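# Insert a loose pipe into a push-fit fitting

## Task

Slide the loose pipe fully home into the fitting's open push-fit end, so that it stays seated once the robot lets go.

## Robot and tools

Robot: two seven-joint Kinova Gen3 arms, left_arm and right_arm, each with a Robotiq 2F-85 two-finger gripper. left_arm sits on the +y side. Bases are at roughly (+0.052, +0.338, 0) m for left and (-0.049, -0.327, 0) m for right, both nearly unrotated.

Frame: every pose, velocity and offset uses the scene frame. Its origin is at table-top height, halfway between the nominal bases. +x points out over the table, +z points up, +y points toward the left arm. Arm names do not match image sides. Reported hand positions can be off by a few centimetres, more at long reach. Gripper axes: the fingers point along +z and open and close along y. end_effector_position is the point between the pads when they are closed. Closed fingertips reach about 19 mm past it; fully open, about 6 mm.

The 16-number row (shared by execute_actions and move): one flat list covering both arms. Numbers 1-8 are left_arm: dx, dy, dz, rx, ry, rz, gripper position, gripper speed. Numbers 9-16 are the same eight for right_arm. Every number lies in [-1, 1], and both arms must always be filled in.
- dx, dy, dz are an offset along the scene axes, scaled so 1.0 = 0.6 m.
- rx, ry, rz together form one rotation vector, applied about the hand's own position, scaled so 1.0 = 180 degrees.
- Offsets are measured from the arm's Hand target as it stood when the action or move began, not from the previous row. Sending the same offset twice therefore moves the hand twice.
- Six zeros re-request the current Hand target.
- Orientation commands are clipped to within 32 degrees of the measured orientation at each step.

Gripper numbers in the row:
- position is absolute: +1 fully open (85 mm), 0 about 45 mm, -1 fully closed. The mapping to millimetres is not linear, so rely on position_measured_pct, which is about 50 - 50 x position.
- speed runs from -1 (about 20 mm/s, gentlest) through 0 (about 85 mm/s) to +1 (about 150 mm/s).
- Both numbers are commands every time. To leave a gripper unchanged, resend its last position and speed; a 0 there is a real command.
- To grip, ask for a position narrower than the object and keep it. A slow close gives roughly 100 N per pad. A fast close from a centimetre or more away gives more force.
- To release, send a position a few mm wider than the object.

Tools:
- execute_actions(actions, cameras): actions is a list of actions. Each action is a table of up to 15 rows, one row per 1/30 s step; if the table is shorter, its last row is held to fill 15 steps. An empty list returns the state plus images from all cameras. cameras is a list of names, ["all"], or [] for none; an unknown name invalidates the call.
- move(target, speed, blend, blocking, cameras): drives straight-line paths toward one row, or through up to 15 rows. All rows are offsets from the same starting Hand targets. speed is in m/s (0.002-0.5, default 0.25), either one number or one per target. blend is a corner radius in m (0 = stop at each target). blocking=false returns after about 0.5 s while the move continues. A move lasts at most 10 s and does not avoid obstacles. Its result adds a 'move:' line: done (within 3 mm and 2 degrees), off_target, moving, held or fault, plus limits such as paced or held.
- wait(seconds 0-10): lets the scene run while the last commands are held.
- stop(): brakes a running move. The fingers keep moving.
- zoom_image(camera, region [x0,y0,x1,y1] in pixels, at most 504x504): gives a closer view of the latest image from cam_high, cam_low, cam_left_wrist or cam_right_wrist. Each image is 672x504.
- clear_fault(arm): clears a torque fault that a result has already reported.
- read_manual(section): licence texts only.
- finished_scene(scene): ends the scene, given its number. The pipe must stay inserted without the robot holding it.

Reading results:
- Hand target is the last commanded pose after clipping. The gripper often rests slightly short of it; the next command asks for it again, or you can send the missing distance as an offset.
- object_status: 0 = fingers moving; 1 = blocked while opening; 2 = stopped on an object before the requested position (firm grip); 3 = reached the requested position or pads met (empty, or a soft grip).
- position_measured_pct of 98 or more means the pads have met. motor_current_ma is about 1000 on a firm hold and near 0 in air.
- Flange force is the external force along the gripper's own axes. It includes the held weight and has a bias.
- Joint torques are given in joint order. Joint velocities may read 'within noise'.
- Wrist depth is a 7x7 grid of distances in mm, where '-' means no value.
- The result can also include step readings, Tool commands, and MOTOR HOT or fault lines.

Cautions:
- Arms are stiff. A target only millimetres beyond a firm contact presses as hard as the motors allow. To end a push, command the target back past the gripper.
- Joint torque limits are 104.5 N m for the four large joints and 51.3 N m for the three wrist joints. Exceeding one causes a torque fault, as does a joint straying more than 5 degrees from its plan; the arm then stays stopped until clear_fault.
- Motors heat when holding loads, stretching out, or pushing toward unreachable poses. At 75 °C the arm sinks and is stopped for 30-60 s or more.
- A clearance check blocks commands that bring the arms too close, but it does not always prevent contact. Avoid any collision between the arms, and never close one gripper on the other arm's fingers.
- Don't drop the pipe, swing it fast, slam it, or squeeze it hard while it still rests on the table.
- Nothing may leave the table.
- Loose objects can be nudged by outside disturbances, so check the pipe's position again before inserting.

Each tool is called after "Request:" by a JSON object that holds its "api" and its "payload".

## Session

Request:
{"api": "execute_actions", "payload": {"actions": []}}

Scene clock: 0.00 s.
left_arm: end_effector_position=(+0.5447, +0.0715, +0.1805) position_measured_pct=0.0 object_status=3 motor_current_ma=0 end_effector_quat_wxyz=(+0.040, +0.553, +0.831, +0.041) | right_arm: end_effector_position=(+0.6219, -0.1475, +0.2945) position_measured_pct=0.0 object_status=3 motor_current_ma=0 end_effector_quat_wxyz=(+0.041, +0.981, +0.003, +0.191)
Joint positions: left_arm=[0.418 0.635 0.135 1.384 -0.18 1.047 1.002] | right_arm=[-0.151 0.755 -0.522 0.904 0.638 1.284 4.089]
Joint velocities: within noise
Joint torques (N m): no reading
Motor temperatures (°C): left_arm=[35 36 30 30 38 37 42] | right_arm=[32 35 28 30 32 38 40]
Flange force (N): no reading
Wrist depth (mm): cam_left_wrist=[308 312 317 321 326 330 335 / 309 313 318 322 327 331 337 / 310 315 319 323 328 333 338 / 311 316 321 325 329 334 339 / 313 318 322 326 330 336 341 / 314 318 323 327 332 337 343 / 315 319 325 328 334 338 344] | cam_right_wrist=[537 550 561 567 581 592 603 / 511 520 530 538 549 558 573 / 487 496 503 512 522 531 543 / 468 473 484 488 498 508 516 / 449 454 463 470 476 487 494 / 430 436 442 449 458 464 471 / 416 422 429 435 440 448 453]
Hand target: left_arm +0.5447, +0.0715, +0.1805; +0.040, +0.553, +0.831, +0.041 | right_arm +0.6219, -0.1475, +0.2945; +0.041, +0.981, +0.003, +0.191
Tool commands: left_gripper/position=+1.0 left_gripper/speed=+1.0 right_gripper/position=+1.0 right_gripper/speed=+1.0

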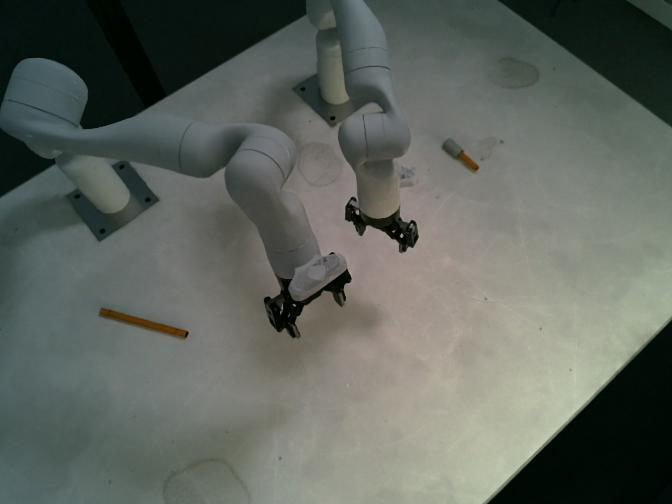

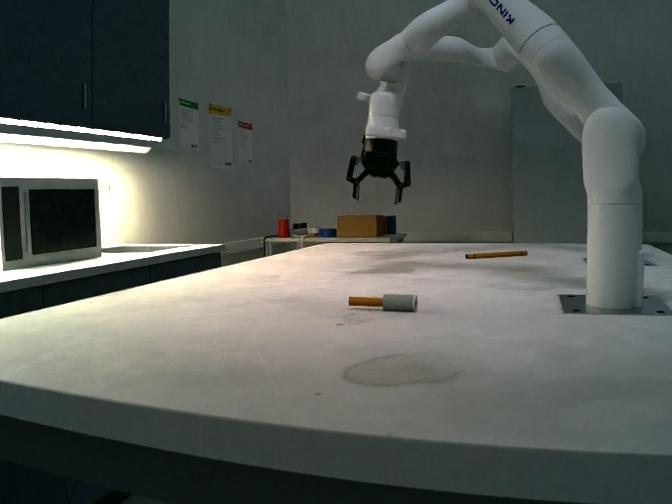

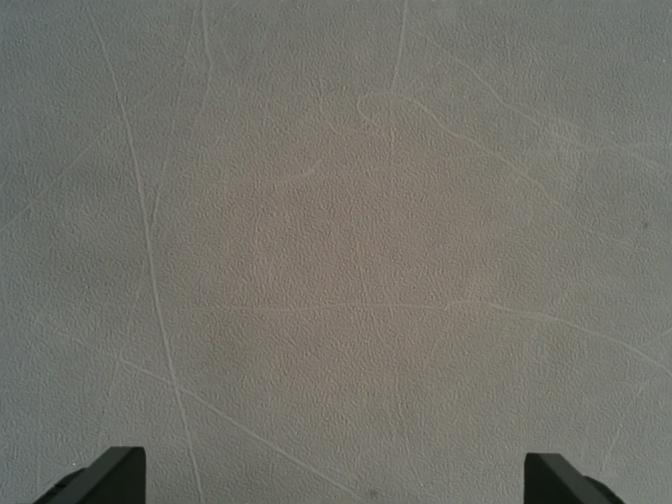

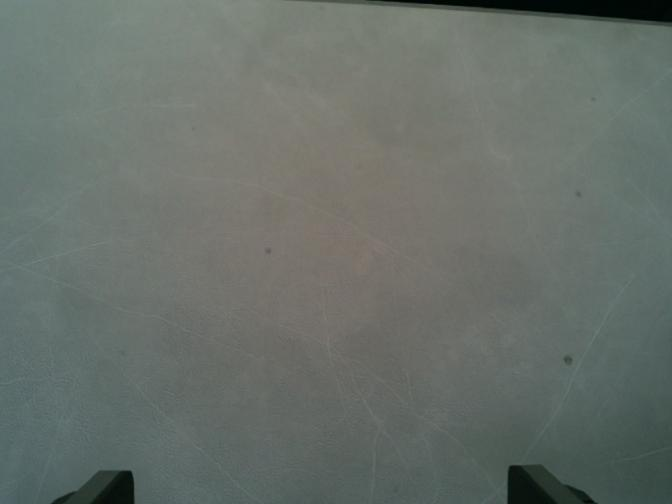

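Request:
{"api": "zoom_image", "payload": {"camera": "cam_high", "region": [430, 130, 490, 175]}}

Request:
{"api": "zoom_image", "payload": {"camera": "cam_high", "region": [90, 295, 200, 350]}}

Request:
{"api": "zoom_image", "payload": {"camera": "cam_low", "region": [340, 280, 440, 330]}}

Scaled by 8.400 from the camera's 672x504 image, which has a finer 960x720 frame.

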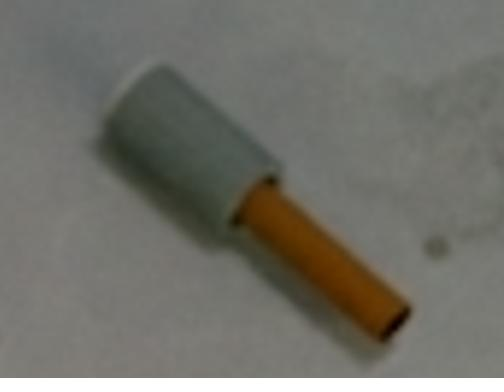

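Scaled by 4.582 from the camera's 672x504 image, which has a finer 960x720 frame.

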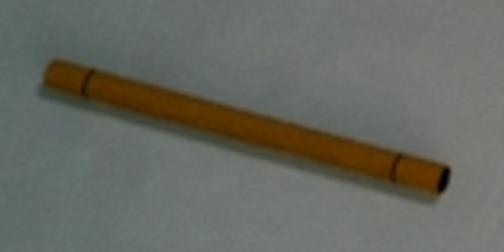

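Scaled by 5.040 from the camera's 672x504 image, which has a finer 960x720 frame.

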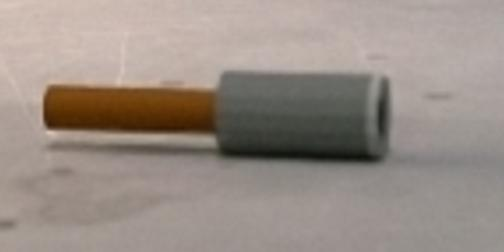

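Request:
{"api": "move", "payload": {"target": [-0.2328, 0.6225, 0.0325, -0.0277, 0.0270, 0.3734, 0.0, 0.0, -0.4998, -0.4392, -0.1575, -0.0146, 0.1265, 0.2032, -0.3, 0.0], "speed": 0.35, "cameras": ["all"]}}

Scene clock: 45.73 s.
left_arm: end_effector_position=(+0.4050, +0.4450, +0.2001) position_measured_pct=49.8 object_status=3 motor_current_ma=0 end_effector_quat_wxyz=(+0.000, -0.001, +1.000, +0.000) | right_arm: end_effector_position=(+0.3220, -0.4110, +0.2000) position_measured_pct=64.9 object_status=3 motor_current_ma=0 end_effector_quat_wxyz=(+0.000, +0.947, +0.321, +0.000)
Joint positions: left_arm=[-0.166 0.272 -0.239 1.91 0.078 0.968 1.128] | right_arm=[0.776 0.373 -0.774 1.86 0.302 1.029 5.212]
Joint torques (N m): left_arm=[-0.2 -13.77 -0.77 -7.1 -0.14 -0.07 0.01] | right_arm=[-0.8 -12.79 -1.99 -5.99 0.05 -0.11 0.45]
Flange force (N): left_arm=[-3.4 0.4 1.3] | right_arm=[2.0 3.4 -2.9]
Wrist depth (mm): cam_left_wrist=[345 344 344 343 343 343 342 / 346 345 344 344 344 343 342 / 346 346 345 344 344 344 343 / 346 346 346 345 345 344 344 / 347 347 346 329 345 345 344 / 348 348 347 328 345 345 345 / 348 348 347 346 346 346 345] | cam_right_wrist=[343 345 345 347 349 350 350 / 343 345 346 348 347 349 350 / 343 343 346 346 348 348 350 / 342 344 344 346 348 349 350 / 342 343 345 345 347 348 350 / 343 343 343 345 346 347 349 / 341 343 344 344 347 348 348]
Hand target: left_arm +0.4050, +0.4450, +0.2000; +0.000, -0.001, +1.000, +0.000 | right_arm +0.3220, -0.4111, +0.2000; +0.000, +0.947, +0.321, +0.000
Off the commanded pose: left_arm 0.000 m, 0 deg | right_arm 0.000 m, 0 deg.
move: done

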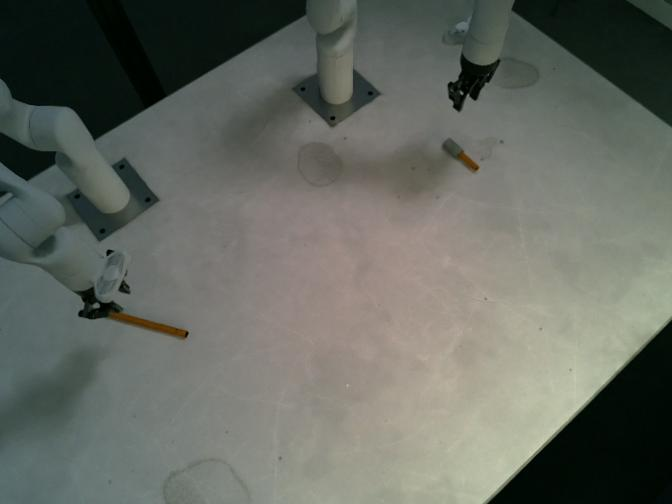

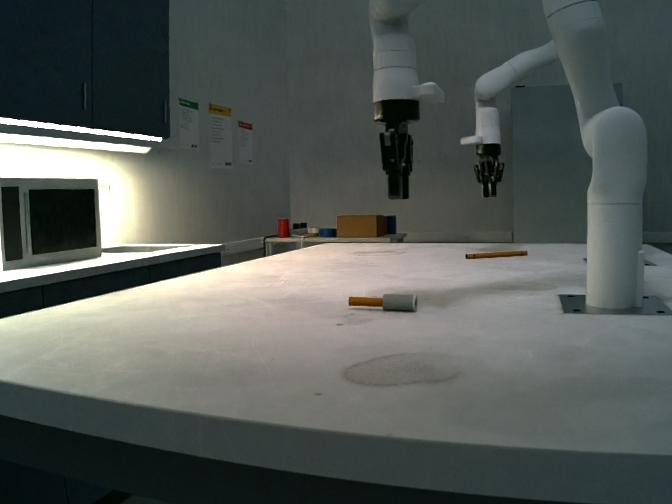

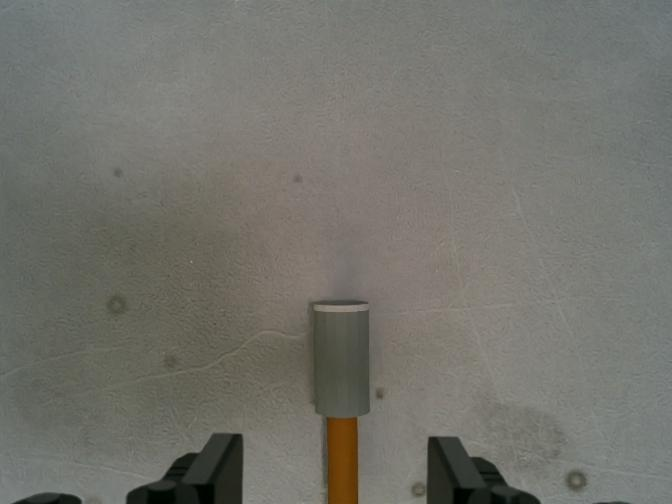

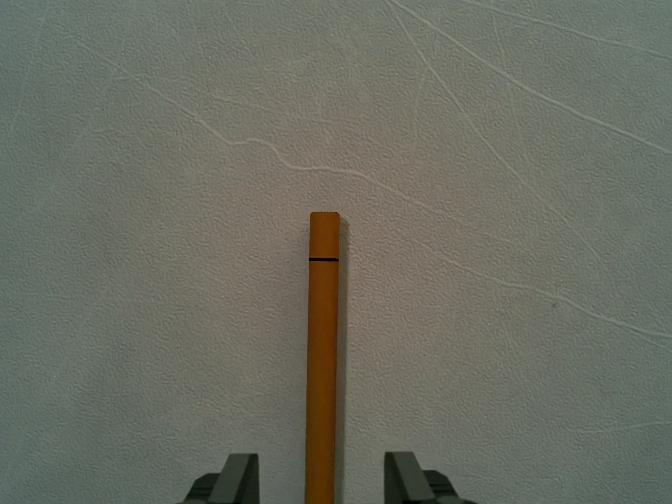

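Request:
{"api": "move", "payload": {"target": [[0.0133, 0.0057, -0.22, 0, 0, 0.009, 0.0, -1.0, -0.0178, -0.0137, -0.22, 0, 0, -0.0078, -0.3, -1.0], [0.0133, 0.0057, -0.2967, 0, 0, 0.009, 0.0, -1.0, -0.0178, -0.0137, -0.2967, 0, 0, -0.0078, -0.3, -1.0], [0.0133, 0.0057, -0.2967, 0, 0, 0.009, -0.6, -1.0, -0.0178, -0.0137, -0.2967, 0, 0, -0.0078, -0.9, -1.0], [0.0133, 0.0057, -0.15, 0, 0, 0.009, -0.6, -1.0, -0.0178, -0.0137, -0.15, 0, 0, -0.0078, -0.9, -1.0]], "speed": [0.25, 0.1, 0.1, 0.12], "blend": [0.02, 0, 0, 0], "cameras": ["all"]}}

Scene clock: 66.73 s.
left_arm: end_effector_position=(+0.4129, +0.4484, +0.1100) position_measured_pct=71.0 object_status=2 motor_current_ma=1000 end_effector_quat_wxyz=(+0.000, -0.015, +1.000, +0.000) | right_arm: end_effector_position=(+0.3113, -0.4193, +0.1100) position_measured_pct=84.4 object_status=2 motor_current_ma=1000 end_effector_quat_wxyz=(+0.000, +0.951, +0.310, +0.000)
Joint positions: left_arm=[-0.19 0.446 -0.226 2.018 0.153 0.693 1.085] | right_arm=[0.72 0.511 -0.688 2.022 0.465 0.766 5.061]
Joint torques (N m): left_arm=[-0.11 -15.71 -0.99 -5.6 -0.14 -0.09 0] | right_arm=[-0.7 -14.19 -2.21 -4.32 0.08 -0.1 0.43]
Flange force (N): left_arm=[-2.9 0.5 3.3] | right_arm=[2.1 3.6 -1.8]
Wrist depth (mm): cam_left_wrist=[256 255 255 254 254 253 253 / 256 256 255 255 254 254 253 / 256 256 256 255 255 254 254 / 257 256 256 255 255 255 254 / 257 256 256 256 255 255 255 / 257 257 256 - 256 256 255 / 258 257 - - - 256 255] | cam_right_wrist=[255 255 256 257 258 259 260 / 254 255 255 256 258 258 260 / 254 254 255 - 257 258 259 / 253 254 255 - 257 258 259 / 254 254 255 - 257 257 258 / 253 254 254 - 257 258 258 / 253 254 254 - 256 257 258]
Hand target: left_arm +0.4129, +0.4484, +0.1100; +0.000, -0.015, +1.000, +0.000 | right_arm +0.3113, -0.4193, +0.1100; +0.000, +0.951, +0.309, +0.000
Off the commanded pose: left_arm 0.000 m, 0 deg | right_arm 0.000 m, 0 deg.
move: done

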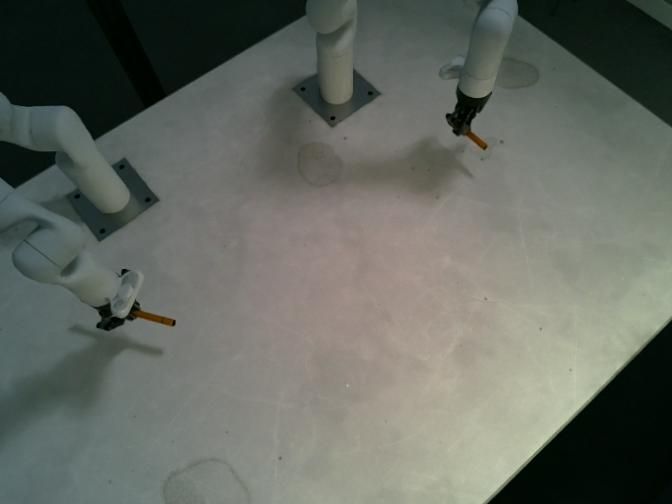

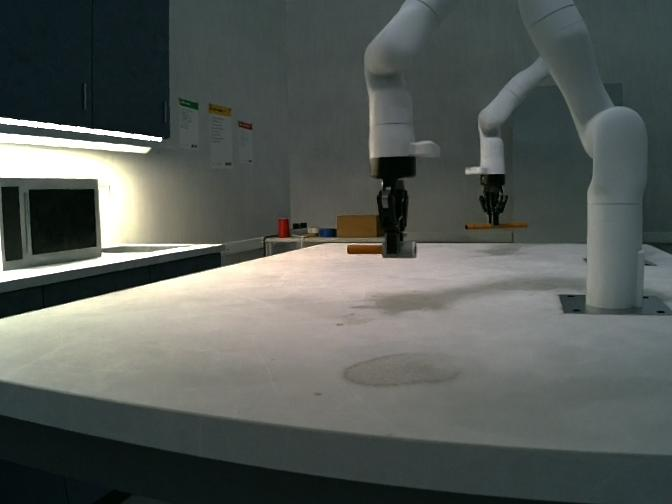

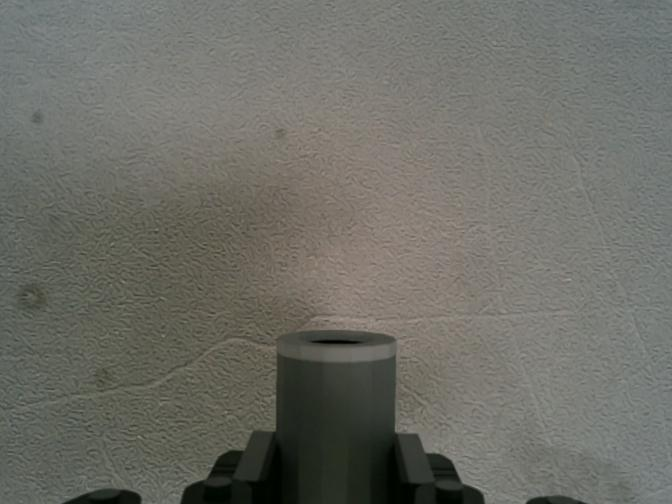

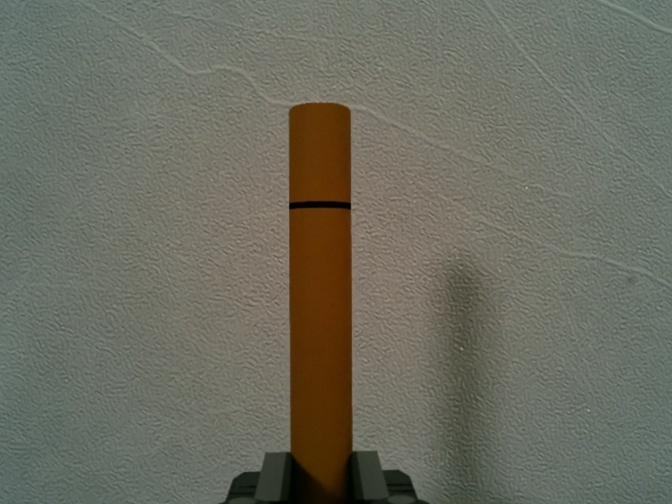

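Request:
{"api": "move", "payload": {"target": [[0.0952, -0.4140, 0.1167, 0, 0, 0, -0.6, -1.0, -0.0688, 0.6988, 0.15, 0.2665, 0.0914, -0.1787, -0.9, -1.0], [0.0785, -0.5473, 0.1167, 0, 0, 0, -0.6, -1.0, 0.0103, 0.8693, 0.1155, 0.2665, 0.0914, -0.1787, -0.9, -1.0]], "speed": [0.3, 0.15], "blend": [0.03, 0], "cameras": ["all"]}}

Request:
{"api": "zoom_image", "payload": {"camera": "cam_left_wrist", "region": [260, 240, 410, 380]}}

Request:
{"api": "zoom_image", "payload": {"camera": "cam_right_wrist", "region": [240, 0, 390, 140]}}

Request:
{"api": "zoom_image", "payload": {"camera": "cam_low", "region": [380, 180, 450, 215]}}

Scene clock: 92.13 s.
left_arm: end_effector_position=(+0.4601, +0.1200, +0.1801) position_measured_pct=71.0 object_status=2 motor_current_ma=1000 end_effector_quat_wxyz=(+0.000, -0.015, +1.000, +0.000) | right_arm: end_effector_position=(+0.3175, +0.1023, +0.1793) position_measured_pct=84.4 object_status=2 motor_current_ma=1000 end_effector_quat_wxyz=(-0.423, +0.906, +0.013, -0.007)
Joint positions: left_arm=[0.542 0.485 -0.148 1.643 0.081 1.018 1.965] | right_arm=[0.133 0.803 -0.98 1.899 -0.419 0.24 4.594]
Joint torques (N m): left_arm=[-0.08 -18.67 -0.77 -7.5 -0.13 -0.09 0] | right_arm=[-0.61 -16.18 -6.43 -4.69 -0.42 -0.42 0.46]
Flange force (N): left_arm=[-3.4 -2.2 2.0] | right_arm=[3.8 -1.3 -0.8]
Wrist depth (mm): cam_left_wrist=[324 324 324 323 323 323 322 / 326 324 325 324 324 323 323 / 325 325 325 324 324 324 324 / 326 325 325 325 324 324 324 / 326 327 326 326 325 325 325 / 327 327 - - - 325 325 / 327 327 - - - 325 326] | cam_right_wrist=[794 629 - 421 344 314 280 / 841 631 503 421 351 314 280 / 802 629 538 432 351 315 275 / 842 631 539 431 351 315 279 / 838 627 538 431 351 315 279 / 839 627 - 430 350 314 279 / 841 626 - 430 351 314 279]
Hand target: left_arm +0.4600, +0.1200, +0.1801; +0.000, -0.015, +1.000, +0.000 | right_arm +0.3175, +0.1023, +0.1793; -0.423, +0.906, +0.013, -0.007
Off the commanded pose: left_arm 0.000 m, 0 deg | right_arm 0.000 m, 0 deg.
move: done

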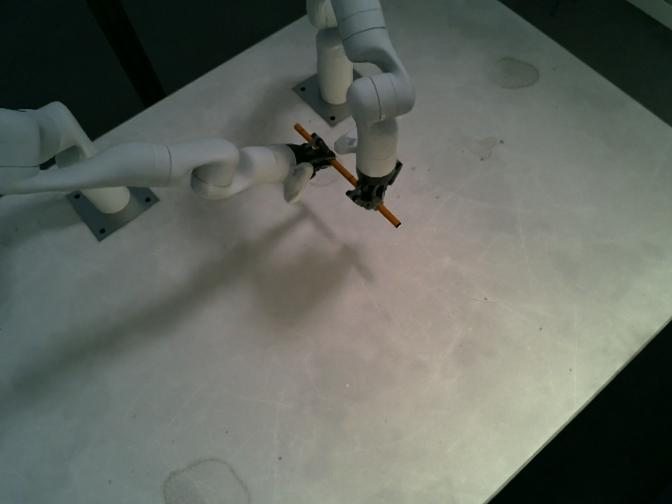

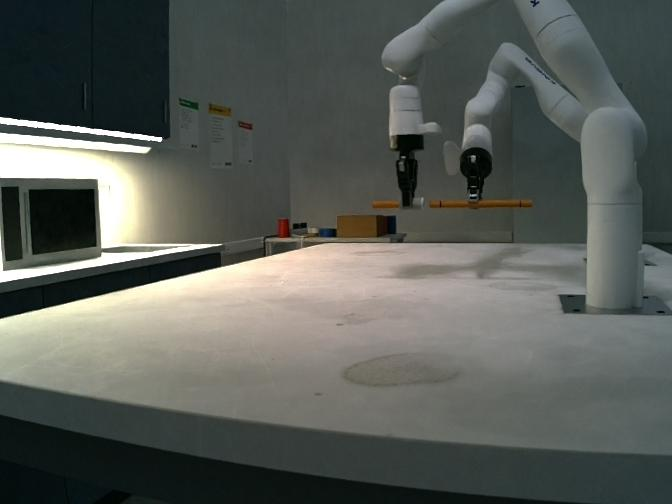

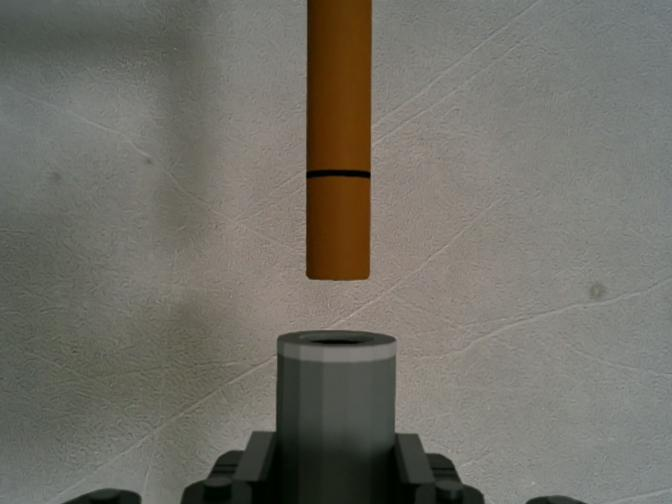

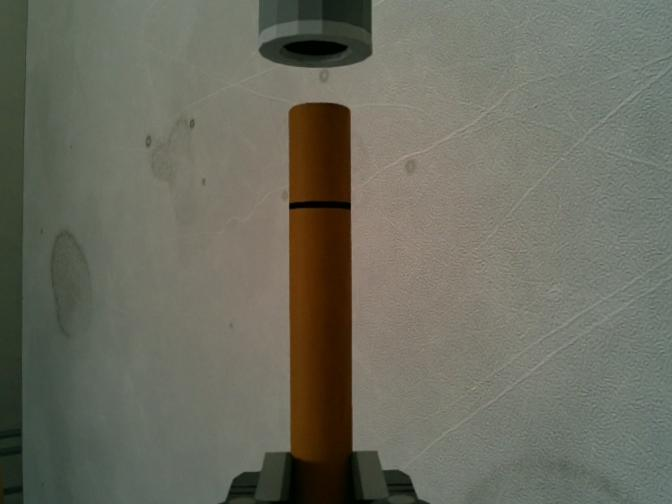

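Scaled by 3.360.

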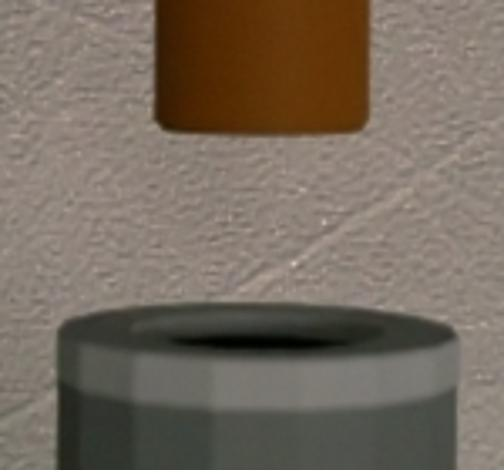

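Scaled by 3.360.

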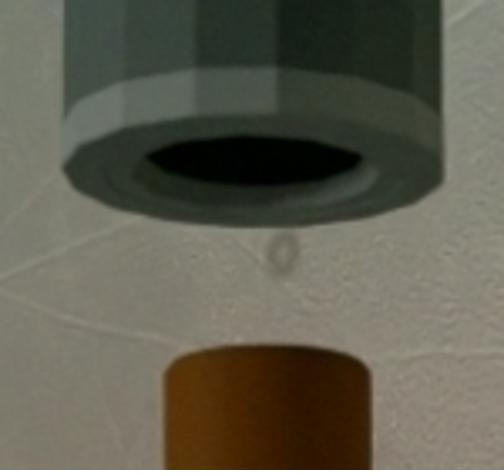

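Scaled by 7.200 from the camera's 672x504 image, which has a finer 960x720 frame.

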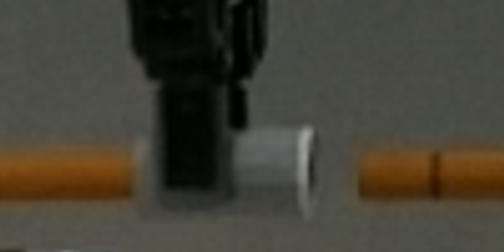

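Request:
{"api": "move", "payload": {"target": [[0, 0, 0, 0, 0, 0, -0.6, -1.0, 0.0133, 0.0002, 0.0018, 0, 0, 0, -0.9, -1.0], [0, 0, 0, 0, 0, 0, -0.6, -1.0, 0.0283, 0.0006, 0.0018, 0, 0, 0, -0.9, -1.0]], "speed": [0.04, 0.02], "cameras": ["cam_left_wrist", "cam_right_wrist"]}}

Request:
{"api": "zoom_image", "payload": {"camera": "cam_left_wrist", "region": [260, 270, 410, 380]}}

Request:
{"api": "zoom_image", "payload": {"camera": "cam_right_wrist", "region": [240, 40, 390, 150]}}

Scene clock: 103.37 s.
left_arm: end_effector_position=(+0.4600, +0.1200, +0.1801) position_measured_pct=71.0 object_status=2 motor_current_ma=1000 end_effector_quat_wxyz=(+0.000, -0.015, +1.000, +0.000) | right_arm: end_effector_position=(+0.3345, +0.1027, +0.1804) position_measured_pct=84.4 object_status=2 motor_current_ma=1000 end_effector_quat_wxyz=(-0.423, +0.906, +0.013, -0.007)
Joint positions: left_arm=[0.542 0.485 -0.148 1.643 0.081 1.018 1.965] | right_arm=[0.126 0.813 -0.954 1.846 -0.407 0.287 4.594]
Joint torques (N m): left_arm=[-0.11 -18.65 -0.74 -7.55 -0.09 -0.06 -0.02] | right_arm=[-0.67 -16.77 -6.45 -4.81 -0.54 -0.42 0.49]
Flange force (N): left_arm=[-3.1 -2.1 2.2] | right_arm=[3.9 -1.3 -0.9]
Wrist depth (mm): cam_left_wrist=[325 324 - 323 323 322 322 / 325 324 325 324 324 324 323 / 325 324 325 324 324 323 323 / 326 326 325 324 324 324 324 / 326 326 325 325 325 325 324 / 326 326 - - - 325 325 / 327 327 - - - 326 325] | cam_right_wrist=[- - - - 345 316 280 / 845 634 - 434 344 316 281 / 802 638 541 433 352 315 276 / 841 633 544 432 352 310 281 / 840 630 539 434 352 314 281 / 850 631 460 432 352 315 281 / 836 634 - 433 352 315 280]
Hand target: left_arm +0.4600, +0.1200, +0.1801; +0.000, -0.015, +1.000, +0.000 | right_arm +0.3345, +0.1027, +0.1804; -0.423, +0.906, +0.013, -0.007
Off the commanded pose: left_arm 0.000 m, 0 deg | right_arm 0.000 m, 0 deg.
move: done
Images, in order (width x height): cam_left_wrist 672x504, cam_right_wrist 672x504.

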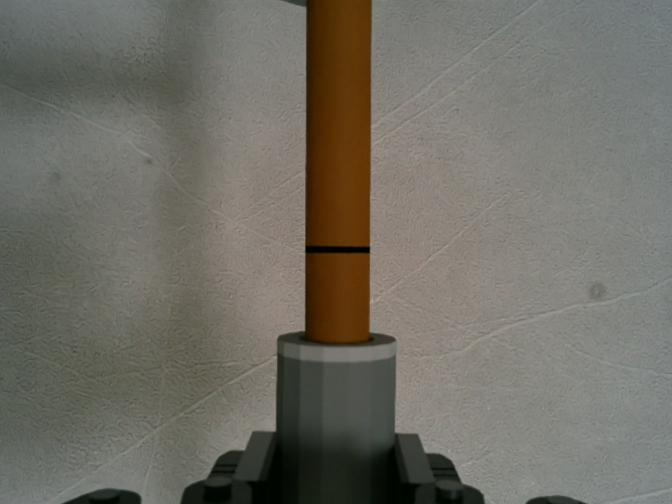

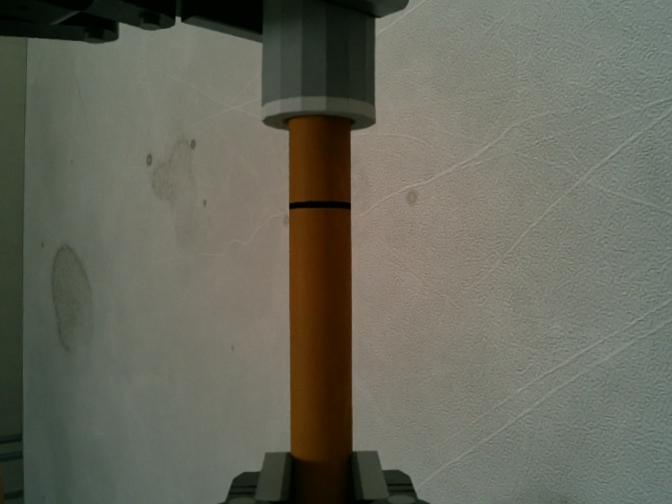

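Scaled by 3.360.

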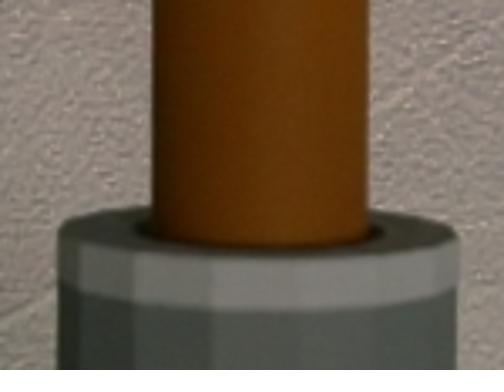

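Scaled by 3.360.

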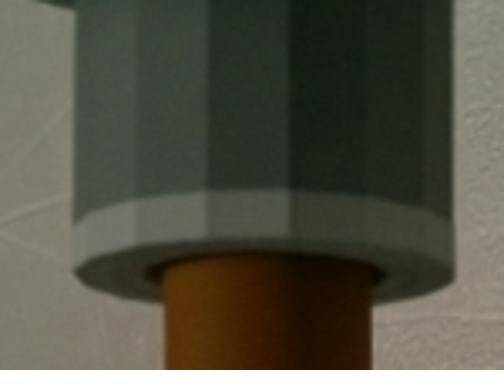

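Request:
{"api": "move", "payload": {"target": [0, 0, 0, 0, 0, 0, -0.6, -1.0, 0.0333, 0.0010, 0, 0, 0, 0, -0.9, -1.0], "speed": 0.03, "cameras": ["cam_left_wrist", "cam_right_wrist", "cam_low"]}}

Scene clock: 108.07 s.
left_arm: end_effector_position=(+0.4600, +0.1200, +0.1800) position_measured_pct=71.0 object_status=2 motor_current_ma=1000 end_effector_quat_wxyz=(+0.000, -0.015, +1.000, +0.000) | right_arm: end_effector_position=(+0.3545, +0.1033, +0.1804) position_measured_pct=84.4 object_status=2 motor_current_ma=1000 end_effector_quat_wxyz=(-0.423, +0.906, +0.013, -0.007)
Joint positions: left_arm=[0.542 0.485 -0.148 1.643 0.081 1.018 1.965] | right_arm=[0.115 0.828 -0.924 1.783 -0.393 0.339 4.592]
Joint torques (N m): left_arm=[5.13 -17.37 4.61 0.96 2.51 6.18 0.01] | right_arm=[8.38 -19.13 -0.1 -16.5 -0.32 -7.58 0.4]
Flange force (N): left_arm=[-24.1 -1.0 3.9] | right_arm=[-17.6 -2.4 -3.0]
Wrist depth (mm): cam_left_wrist=[- - - - - 323 323 / 325 325 - 324 324 323 323 / 325 325 325 325 324 324 323 / 326 325 325 325 325 324 324 / 326 327 326 325 325 325 325 / 328 327 - - - 325 325 / 327 327 - - - 327 326] | cam_right_wrist=[- - - - - 315 280 / - - - - - 315 280 / 792 631 - 432 344 316 275 / 840 629 539 432 352 314 280 / 841 633 541 431 351 315 280 / 838 630 459 434 351 315 280 / 838 630 539 433 351 315 280]
Hand target: left_arm +0.4600, +0.1200, +0.1801; +0.000, -0.015, +1.000, +0.000 | right_arm +0.3545, +0.1033, +0.1804; -0.423, +0.906, +0.013, -0.007
Off the commanded pose: left_arm 0.000 m, 0 deg | right_arm 0.000 m, 0 deg.
move: done
Images, in order (width x height): cam_low 672x504, cam_left_wrist 672x504, cam_right_wrist 672x504.

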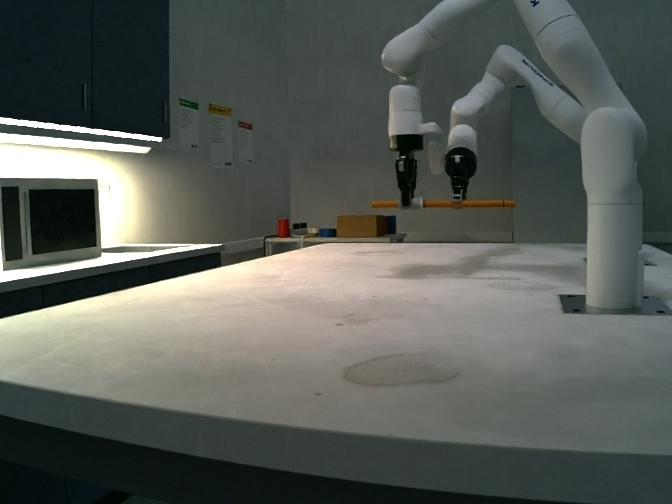

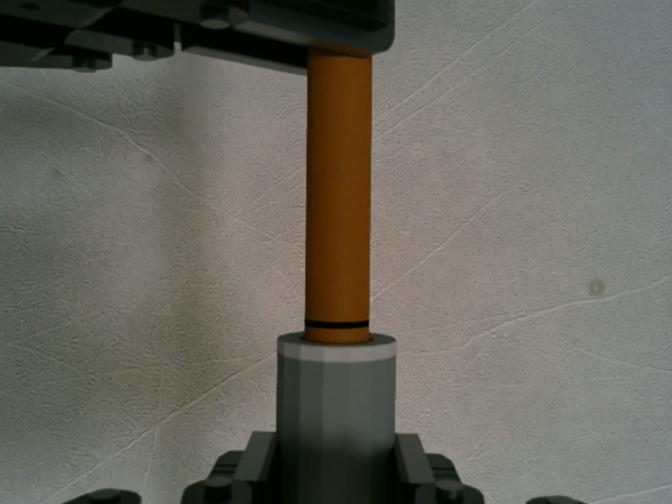

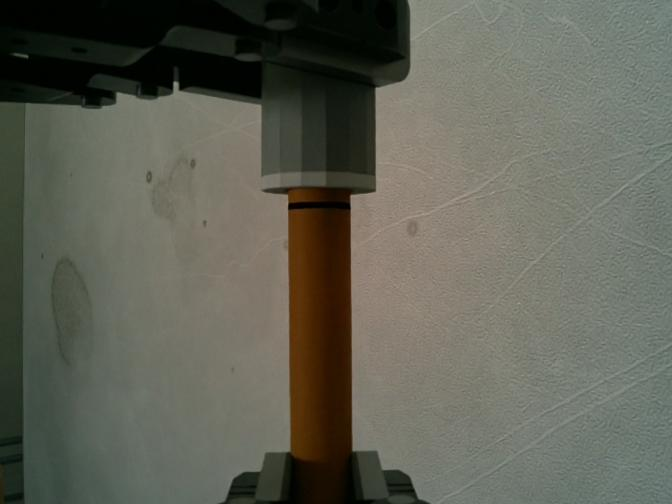

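Request:
{"api": "move", "payload": {"target": [0, 0, 0, 0, 0, 0, -0.6, -1.0, 0.0142, 0.0004, 0, 0, 0, 0, -0.9, -1.0], "speed": 0.02, "cameras": ["cam_left_wrist", "cam_right_wrist", "cam_low"]}}

Request:
{"api": "zoom_image", "payload": {"camera": "cam_left_wrist", "region": [290, 320, 390, 370]}}

Request:
{"api": "zoom_image", "payload": {"camera": "cam_right_wrist", "region": [250, 160, 390, 230]}}

Request:
{"api": "zoom_image", "payload": {"camera": "cam_low", "region": [475, 190, 525, 215]}}

Scene clock: 113.33 s.
left_arm: end_effector_position=(+0.4602, +0.1200, +0.1801) position_measured_pct=71.0 object_status=2 motor_current_ma=1000 end_effector_quat_wxyz=(+0.001, -0.015, +1.000, +0.000) | right_arm: end_effector_position=(+0.3628, +0.1036, +0.1804) position_measured_pct=84.4 object_status=2 motor_current_ma=1000 end_effector_quat_wxyz=(-0.423, +0.906, +0.013, -0.007)
Joint positions: left_arm=[0.541 0.485 -0.148 1.643 0.081 1.018 1.965] | right_arm=[0.11 0.835 -0.912 1.756 -0.387 0.361 4.591]
Joint torques (N m): left_arm=[11.26 -14.65 10.92 11.98 5.69 13.91 0.2] | right_arm=[19.92 -22.47 7.03 -31.3 0.01 -16.54 0.39]
Flange force (N): left_arm=[-49.3 0.3 4.0] | right_arm=[-43.7 -2.8 -3.1]
Wrist depth (mm): cam_left_wrist=[- - - - - 323 322 / 325 325 - 324 324 323 323 / 325 325 326 324 324 323 323 / 326 326 325 325 325 325 324 / 327 327 326 326 326 325 325 / 328 327 - - - 326 326 / 329 328 - - - 326 326] | cam_right_wrist=[- - - - - 314 280 / - - - - - 315 279 / 791 626 - 433 342 315 275 / 835 630 537 430 343 313 279 / 840 627 538 432 352 314 279 / 840 628 456 431 351 313 280 / 840 629 538 432 351 315 280]
Hand target: left_arm +0.4600, +0.1200, +0.1801; +0.000, -0.015, +1.000, +0.000 | right_arm +0.3630, +0.1035, +0.1804; -0.423, +0.906, +0.013, -0.007
Off the commanded pose: left_arm 0.000 m, 0 deg | right_arm 0.000 m, 0 deg.
move: done
Images, in order (width x height): cam_low 672x504, cam_left_wrist 672x504, cam_right_wrist 672x504.

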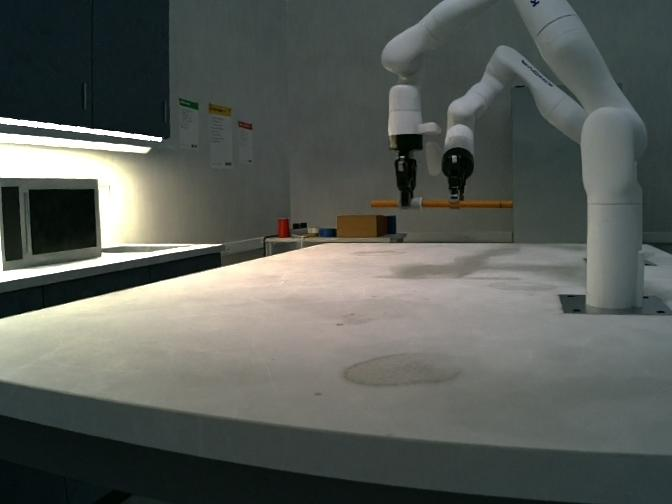

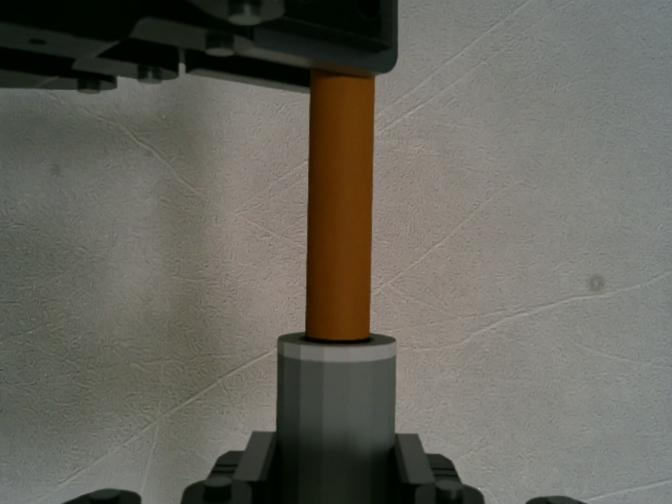

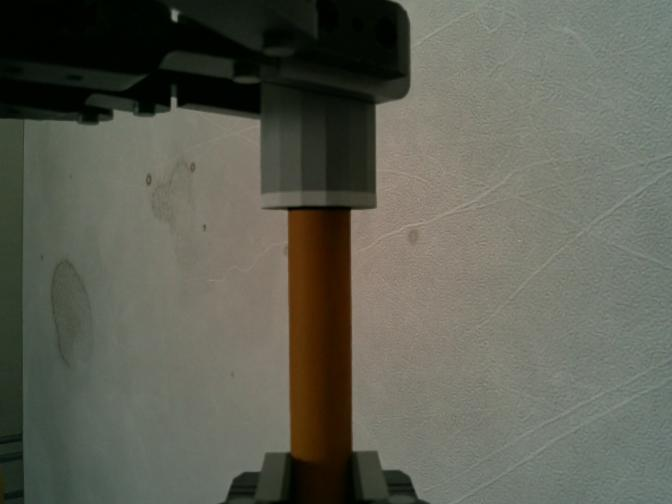

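Scaled by 5.040.

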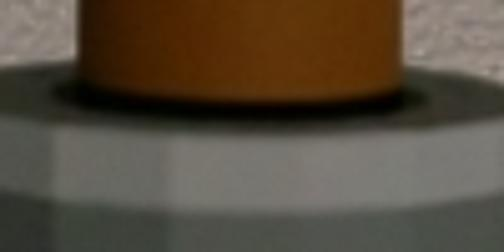

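Scaled by 3.600.

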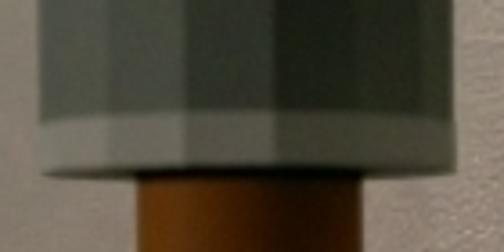

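Scaled by 10.080 from the camera's 672x504 image, which has a finer 960x720 frame.

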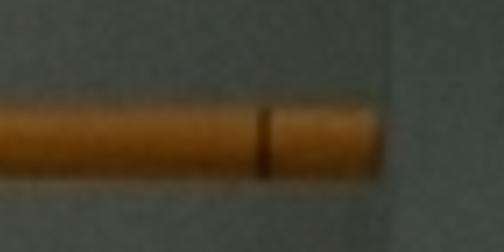

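Request:
{"api": "move", "payload": {"target": [[0, 0, 0, 0, 0, 0, -0.6, -1.0, -0.0133, -0.0004, 0, 0, 0, 0, -0.9, -1.0], [0, 0, 0, 0, 0, 0, -0.6, -1.0, -0.0133, -0.0004, 0, 0, 0, 0, -0.3, -0.5], [0, 0, 0, 0, 0, 0, -0.6, -1.0, -0.0095, -0.1280, 0.1072, 0, 0, 0, -0.3, -0.5], [0, 0, -0.2408, 0, -0.0105, 0, -0.6, -1.0, -0.1667, -0.4167, 0.2, 0, 0, 0, -0.3, -0.5], [0, 0, -0.2605, 0, -0.0105, 0, -0.6, -1.0, -0.1667, -0.4167, 0.2, 0, 0, 0, -0.3, -0.5]], "speed": [0.03, 0.1, 0.15, 0.2, 0.03], "blend": [0, 0, 0.02, 0, 0], "cameras": ["all"]}}

Request:
{"api": "zoom_image", "payload": {"camera": "cam_left_wrist", "region": [290, 320, 390, 370]}}

Request:
{"api": "zoom_image", "payload": {"camera": "cam_low", "region": [360, 240, 560, 300]}}

Scene clock: 127.13 s.
left_arm: end_effector_position=(+0.4601, +0.1200, +0.0238) position_measured_pct=71.0 object_status=2 motor_current_ma=1000 end_effector_quat_wxyz=(+0.017, -0.015, +1.000, -0.001) | right_arm: end_effector_position=(+0.2630, -0.1465, +0.3004) position_measured_pct=64.9 object_status=3 motor_current_ma=0 end_effector_quat_wxyz=(-0.423, +0.906, +0.013, -0.007)
Joint positions: left_arm=[0.533 0.733 -0.122 1.83 0.128 0.555 1.932] | right_arm=[1.107 0.428 -1.274 2.033 -0.577 0.941 4.932]
Joint torques (N m): left_arm=[-0.09 -20.33 -0.81 -5.08 -0.16 -0.21 0.01] | right_arm=[-0.69 -7.71 -3.36 -5.76 -1.61 0.44 0.44]
Flange force (N): left_arm=[-2.0 -1.4 4.2] | right_arm=[1.9 -2.1 -4.3]
Wrist depth (mm): cam_left_wrist=[165 165 165 - 165 165 164 / 166 166 166 - 165 165 165 / 167 167 167 166 166 166 166 / 168 168 167 - 167 167 167 / 169 169 168 - 168 168 168 / 170 169 169 - 169 168 168 / 170 170 - - - 169 169] | cam_right_wrist=[326 365 400 437 506 453 402 / 2540 884 396 576 507 451 401 / 2540 886 710 608 518 451 400 / 1116 884 708 605 518 452 401 / 2570 883 704 606 517 452 394 / 2072 882 708 606 519 453 399 / 2078 847 679 606 517 454 401]
Hand target: left_arm +0.4601, +0.1200, +0.0238; +0.017, -0.015, +1.000, -0.001 | right_arm +0.2630, -0.1465, +0.3004; -0.423, +0.906, +0.013, -0.007
Off the commanded pose: left_arm 0.000 m, 0 deg | right_arm 0.000 m, 0 deg.
move: done

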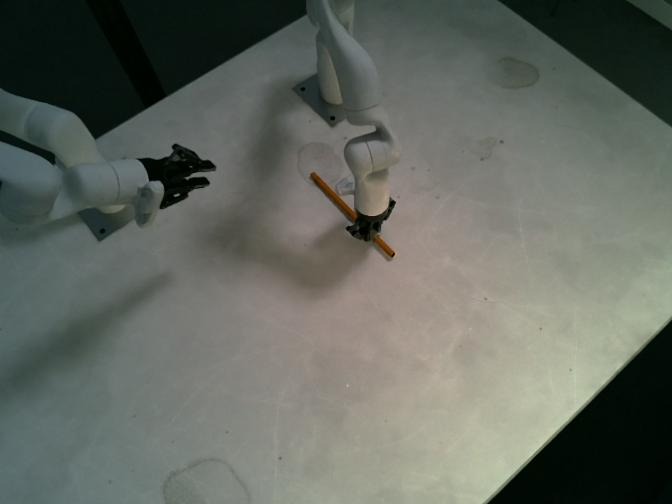

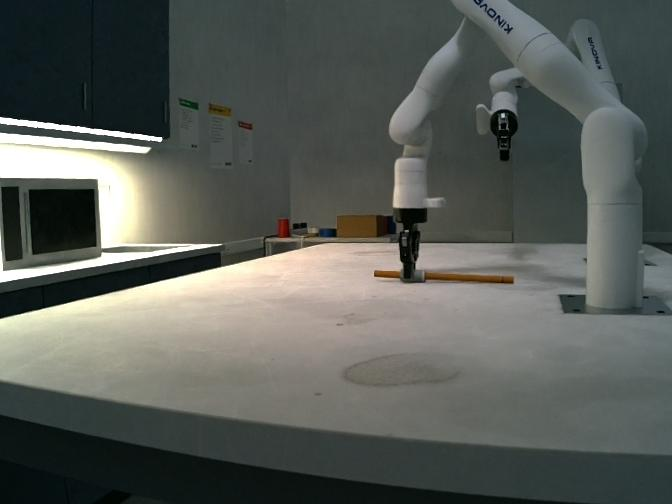

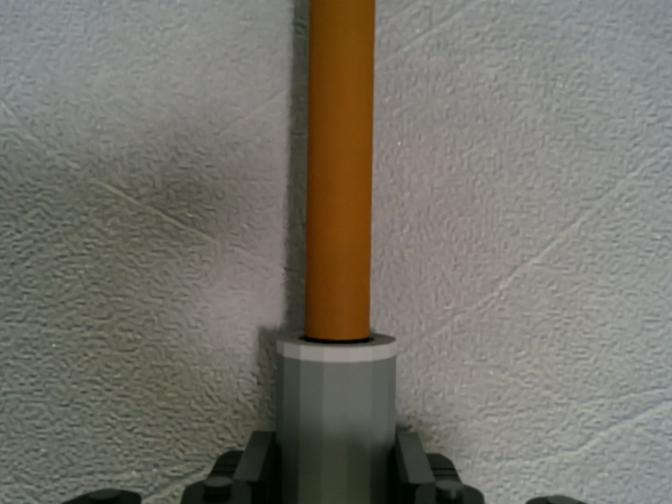

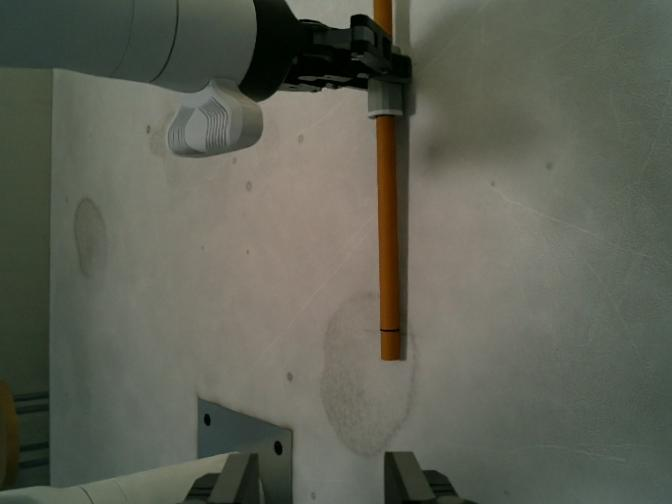

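Scaled by 5.040.

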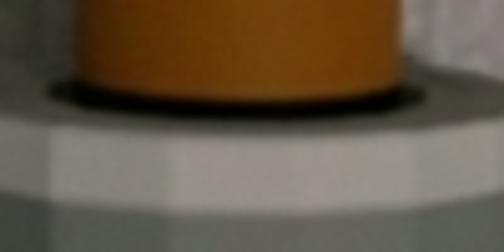

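Scaled by 2.520 from the camera's 672x504 image, which has a finer 960x720 frame.

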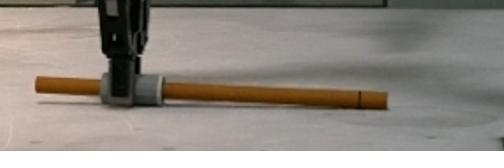

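Request:
{"api": "move", "payload": {"target": [[0, 0, 0, 0, 0, 0, 0.0, -1.0, 0, 0, 0, 0, 0, 0, -0.3, -0.5], [0, 0, 0.12, 0, 0, 0, 0.0, -1.0, 0, 0, 0, 0, 0, 0, -0.3, -0.5]], "speed": [0.1, 0.15], "cameras": ["cam_left_wrist", "cam_low"]}}

Scene clock: 131.97 s.
left_arm: end_effector_position=(+0.4600, +0.1200, +0.0957) position_measured_pct=49.8 object_status=3 motor_current_ma=0 end_effector_quat_wxyz=(+0.017, -0.015, +1.000, -0.001) | right_arm: end_effector_position=(+0.2630, -0.1465, +0.3004) position_measured_pct=64.9 object_status=3 motor_current_ma=0 end_effector_quat_wxyz=(-0.423, +0.906, +0.013, -0.007)
Joint positions: left_arm=[0.549 0.596 -0.145 1.781 0.1 0.741 1.954] | right_arm=[1.107 0.428 -1.274 2.033 -0.577 0.941 4.932]
Joint torques (N m): left_arm=[-0.09 -18.97 -0.87 -6.1 -0.12 -0.15 -0.04] | right_arm=[-0.72 -7.72 -3.38 -5.8 -1.6 0.39 0.48]
Flange force (N): left_arm=[-2.6 -1.9 2.6] | right_arm=[1.8 -2.1 -4.5]
Wrist depth (mm): cam_left_wrist=[236 236 236 235 235 235 235 / 238 237 237 236 236 236 236 / 239 239 238 237 238 237 237 / 240 240 239 222 239 239 238 / 241 241 240 218 240 240 239 / 242 242 242 215 241 241 240 / 243 243 243 219 242 242 242] | cam_right_wrist=[335 362 387 455 514 452 402 / 391 351 688 591 517 454 401 / 2570 849 708 606 519 452 402 / 1116 884 705 604 519 453 401 / 2531 883 705 607 518 452 395 / 2092 884 710 605 516 453 399 / 2125 848 681 606 516 453 400]
Hand target: left_arm +0.4601, +0.1200, +0.0958; +0.017, -0.015, +1.000, -0.001 | right_arm +0.2630, -0.1465, +0.3004; -0.423, +0.906, +0.013, -0.007
Off the commanded pose: left_arm 0.000 m, 0 deg | right_arm 0.000 m, 0 deg.
move: done
Images, in order (width x height): cam_low 672x504, cam_left_wrist 672x504.

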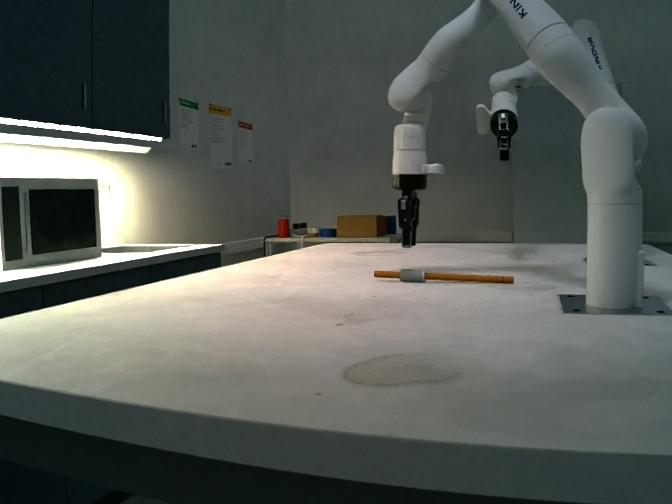

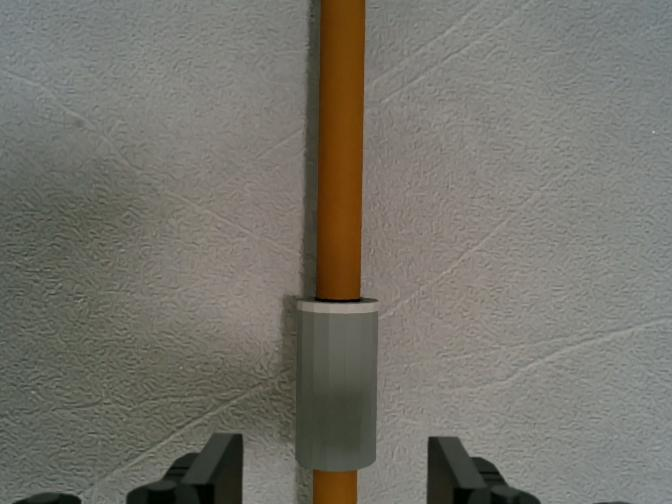

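Request:
{"api": "finished_scene", "payload": {"scene": 2}}

The scene is finished: the task was done.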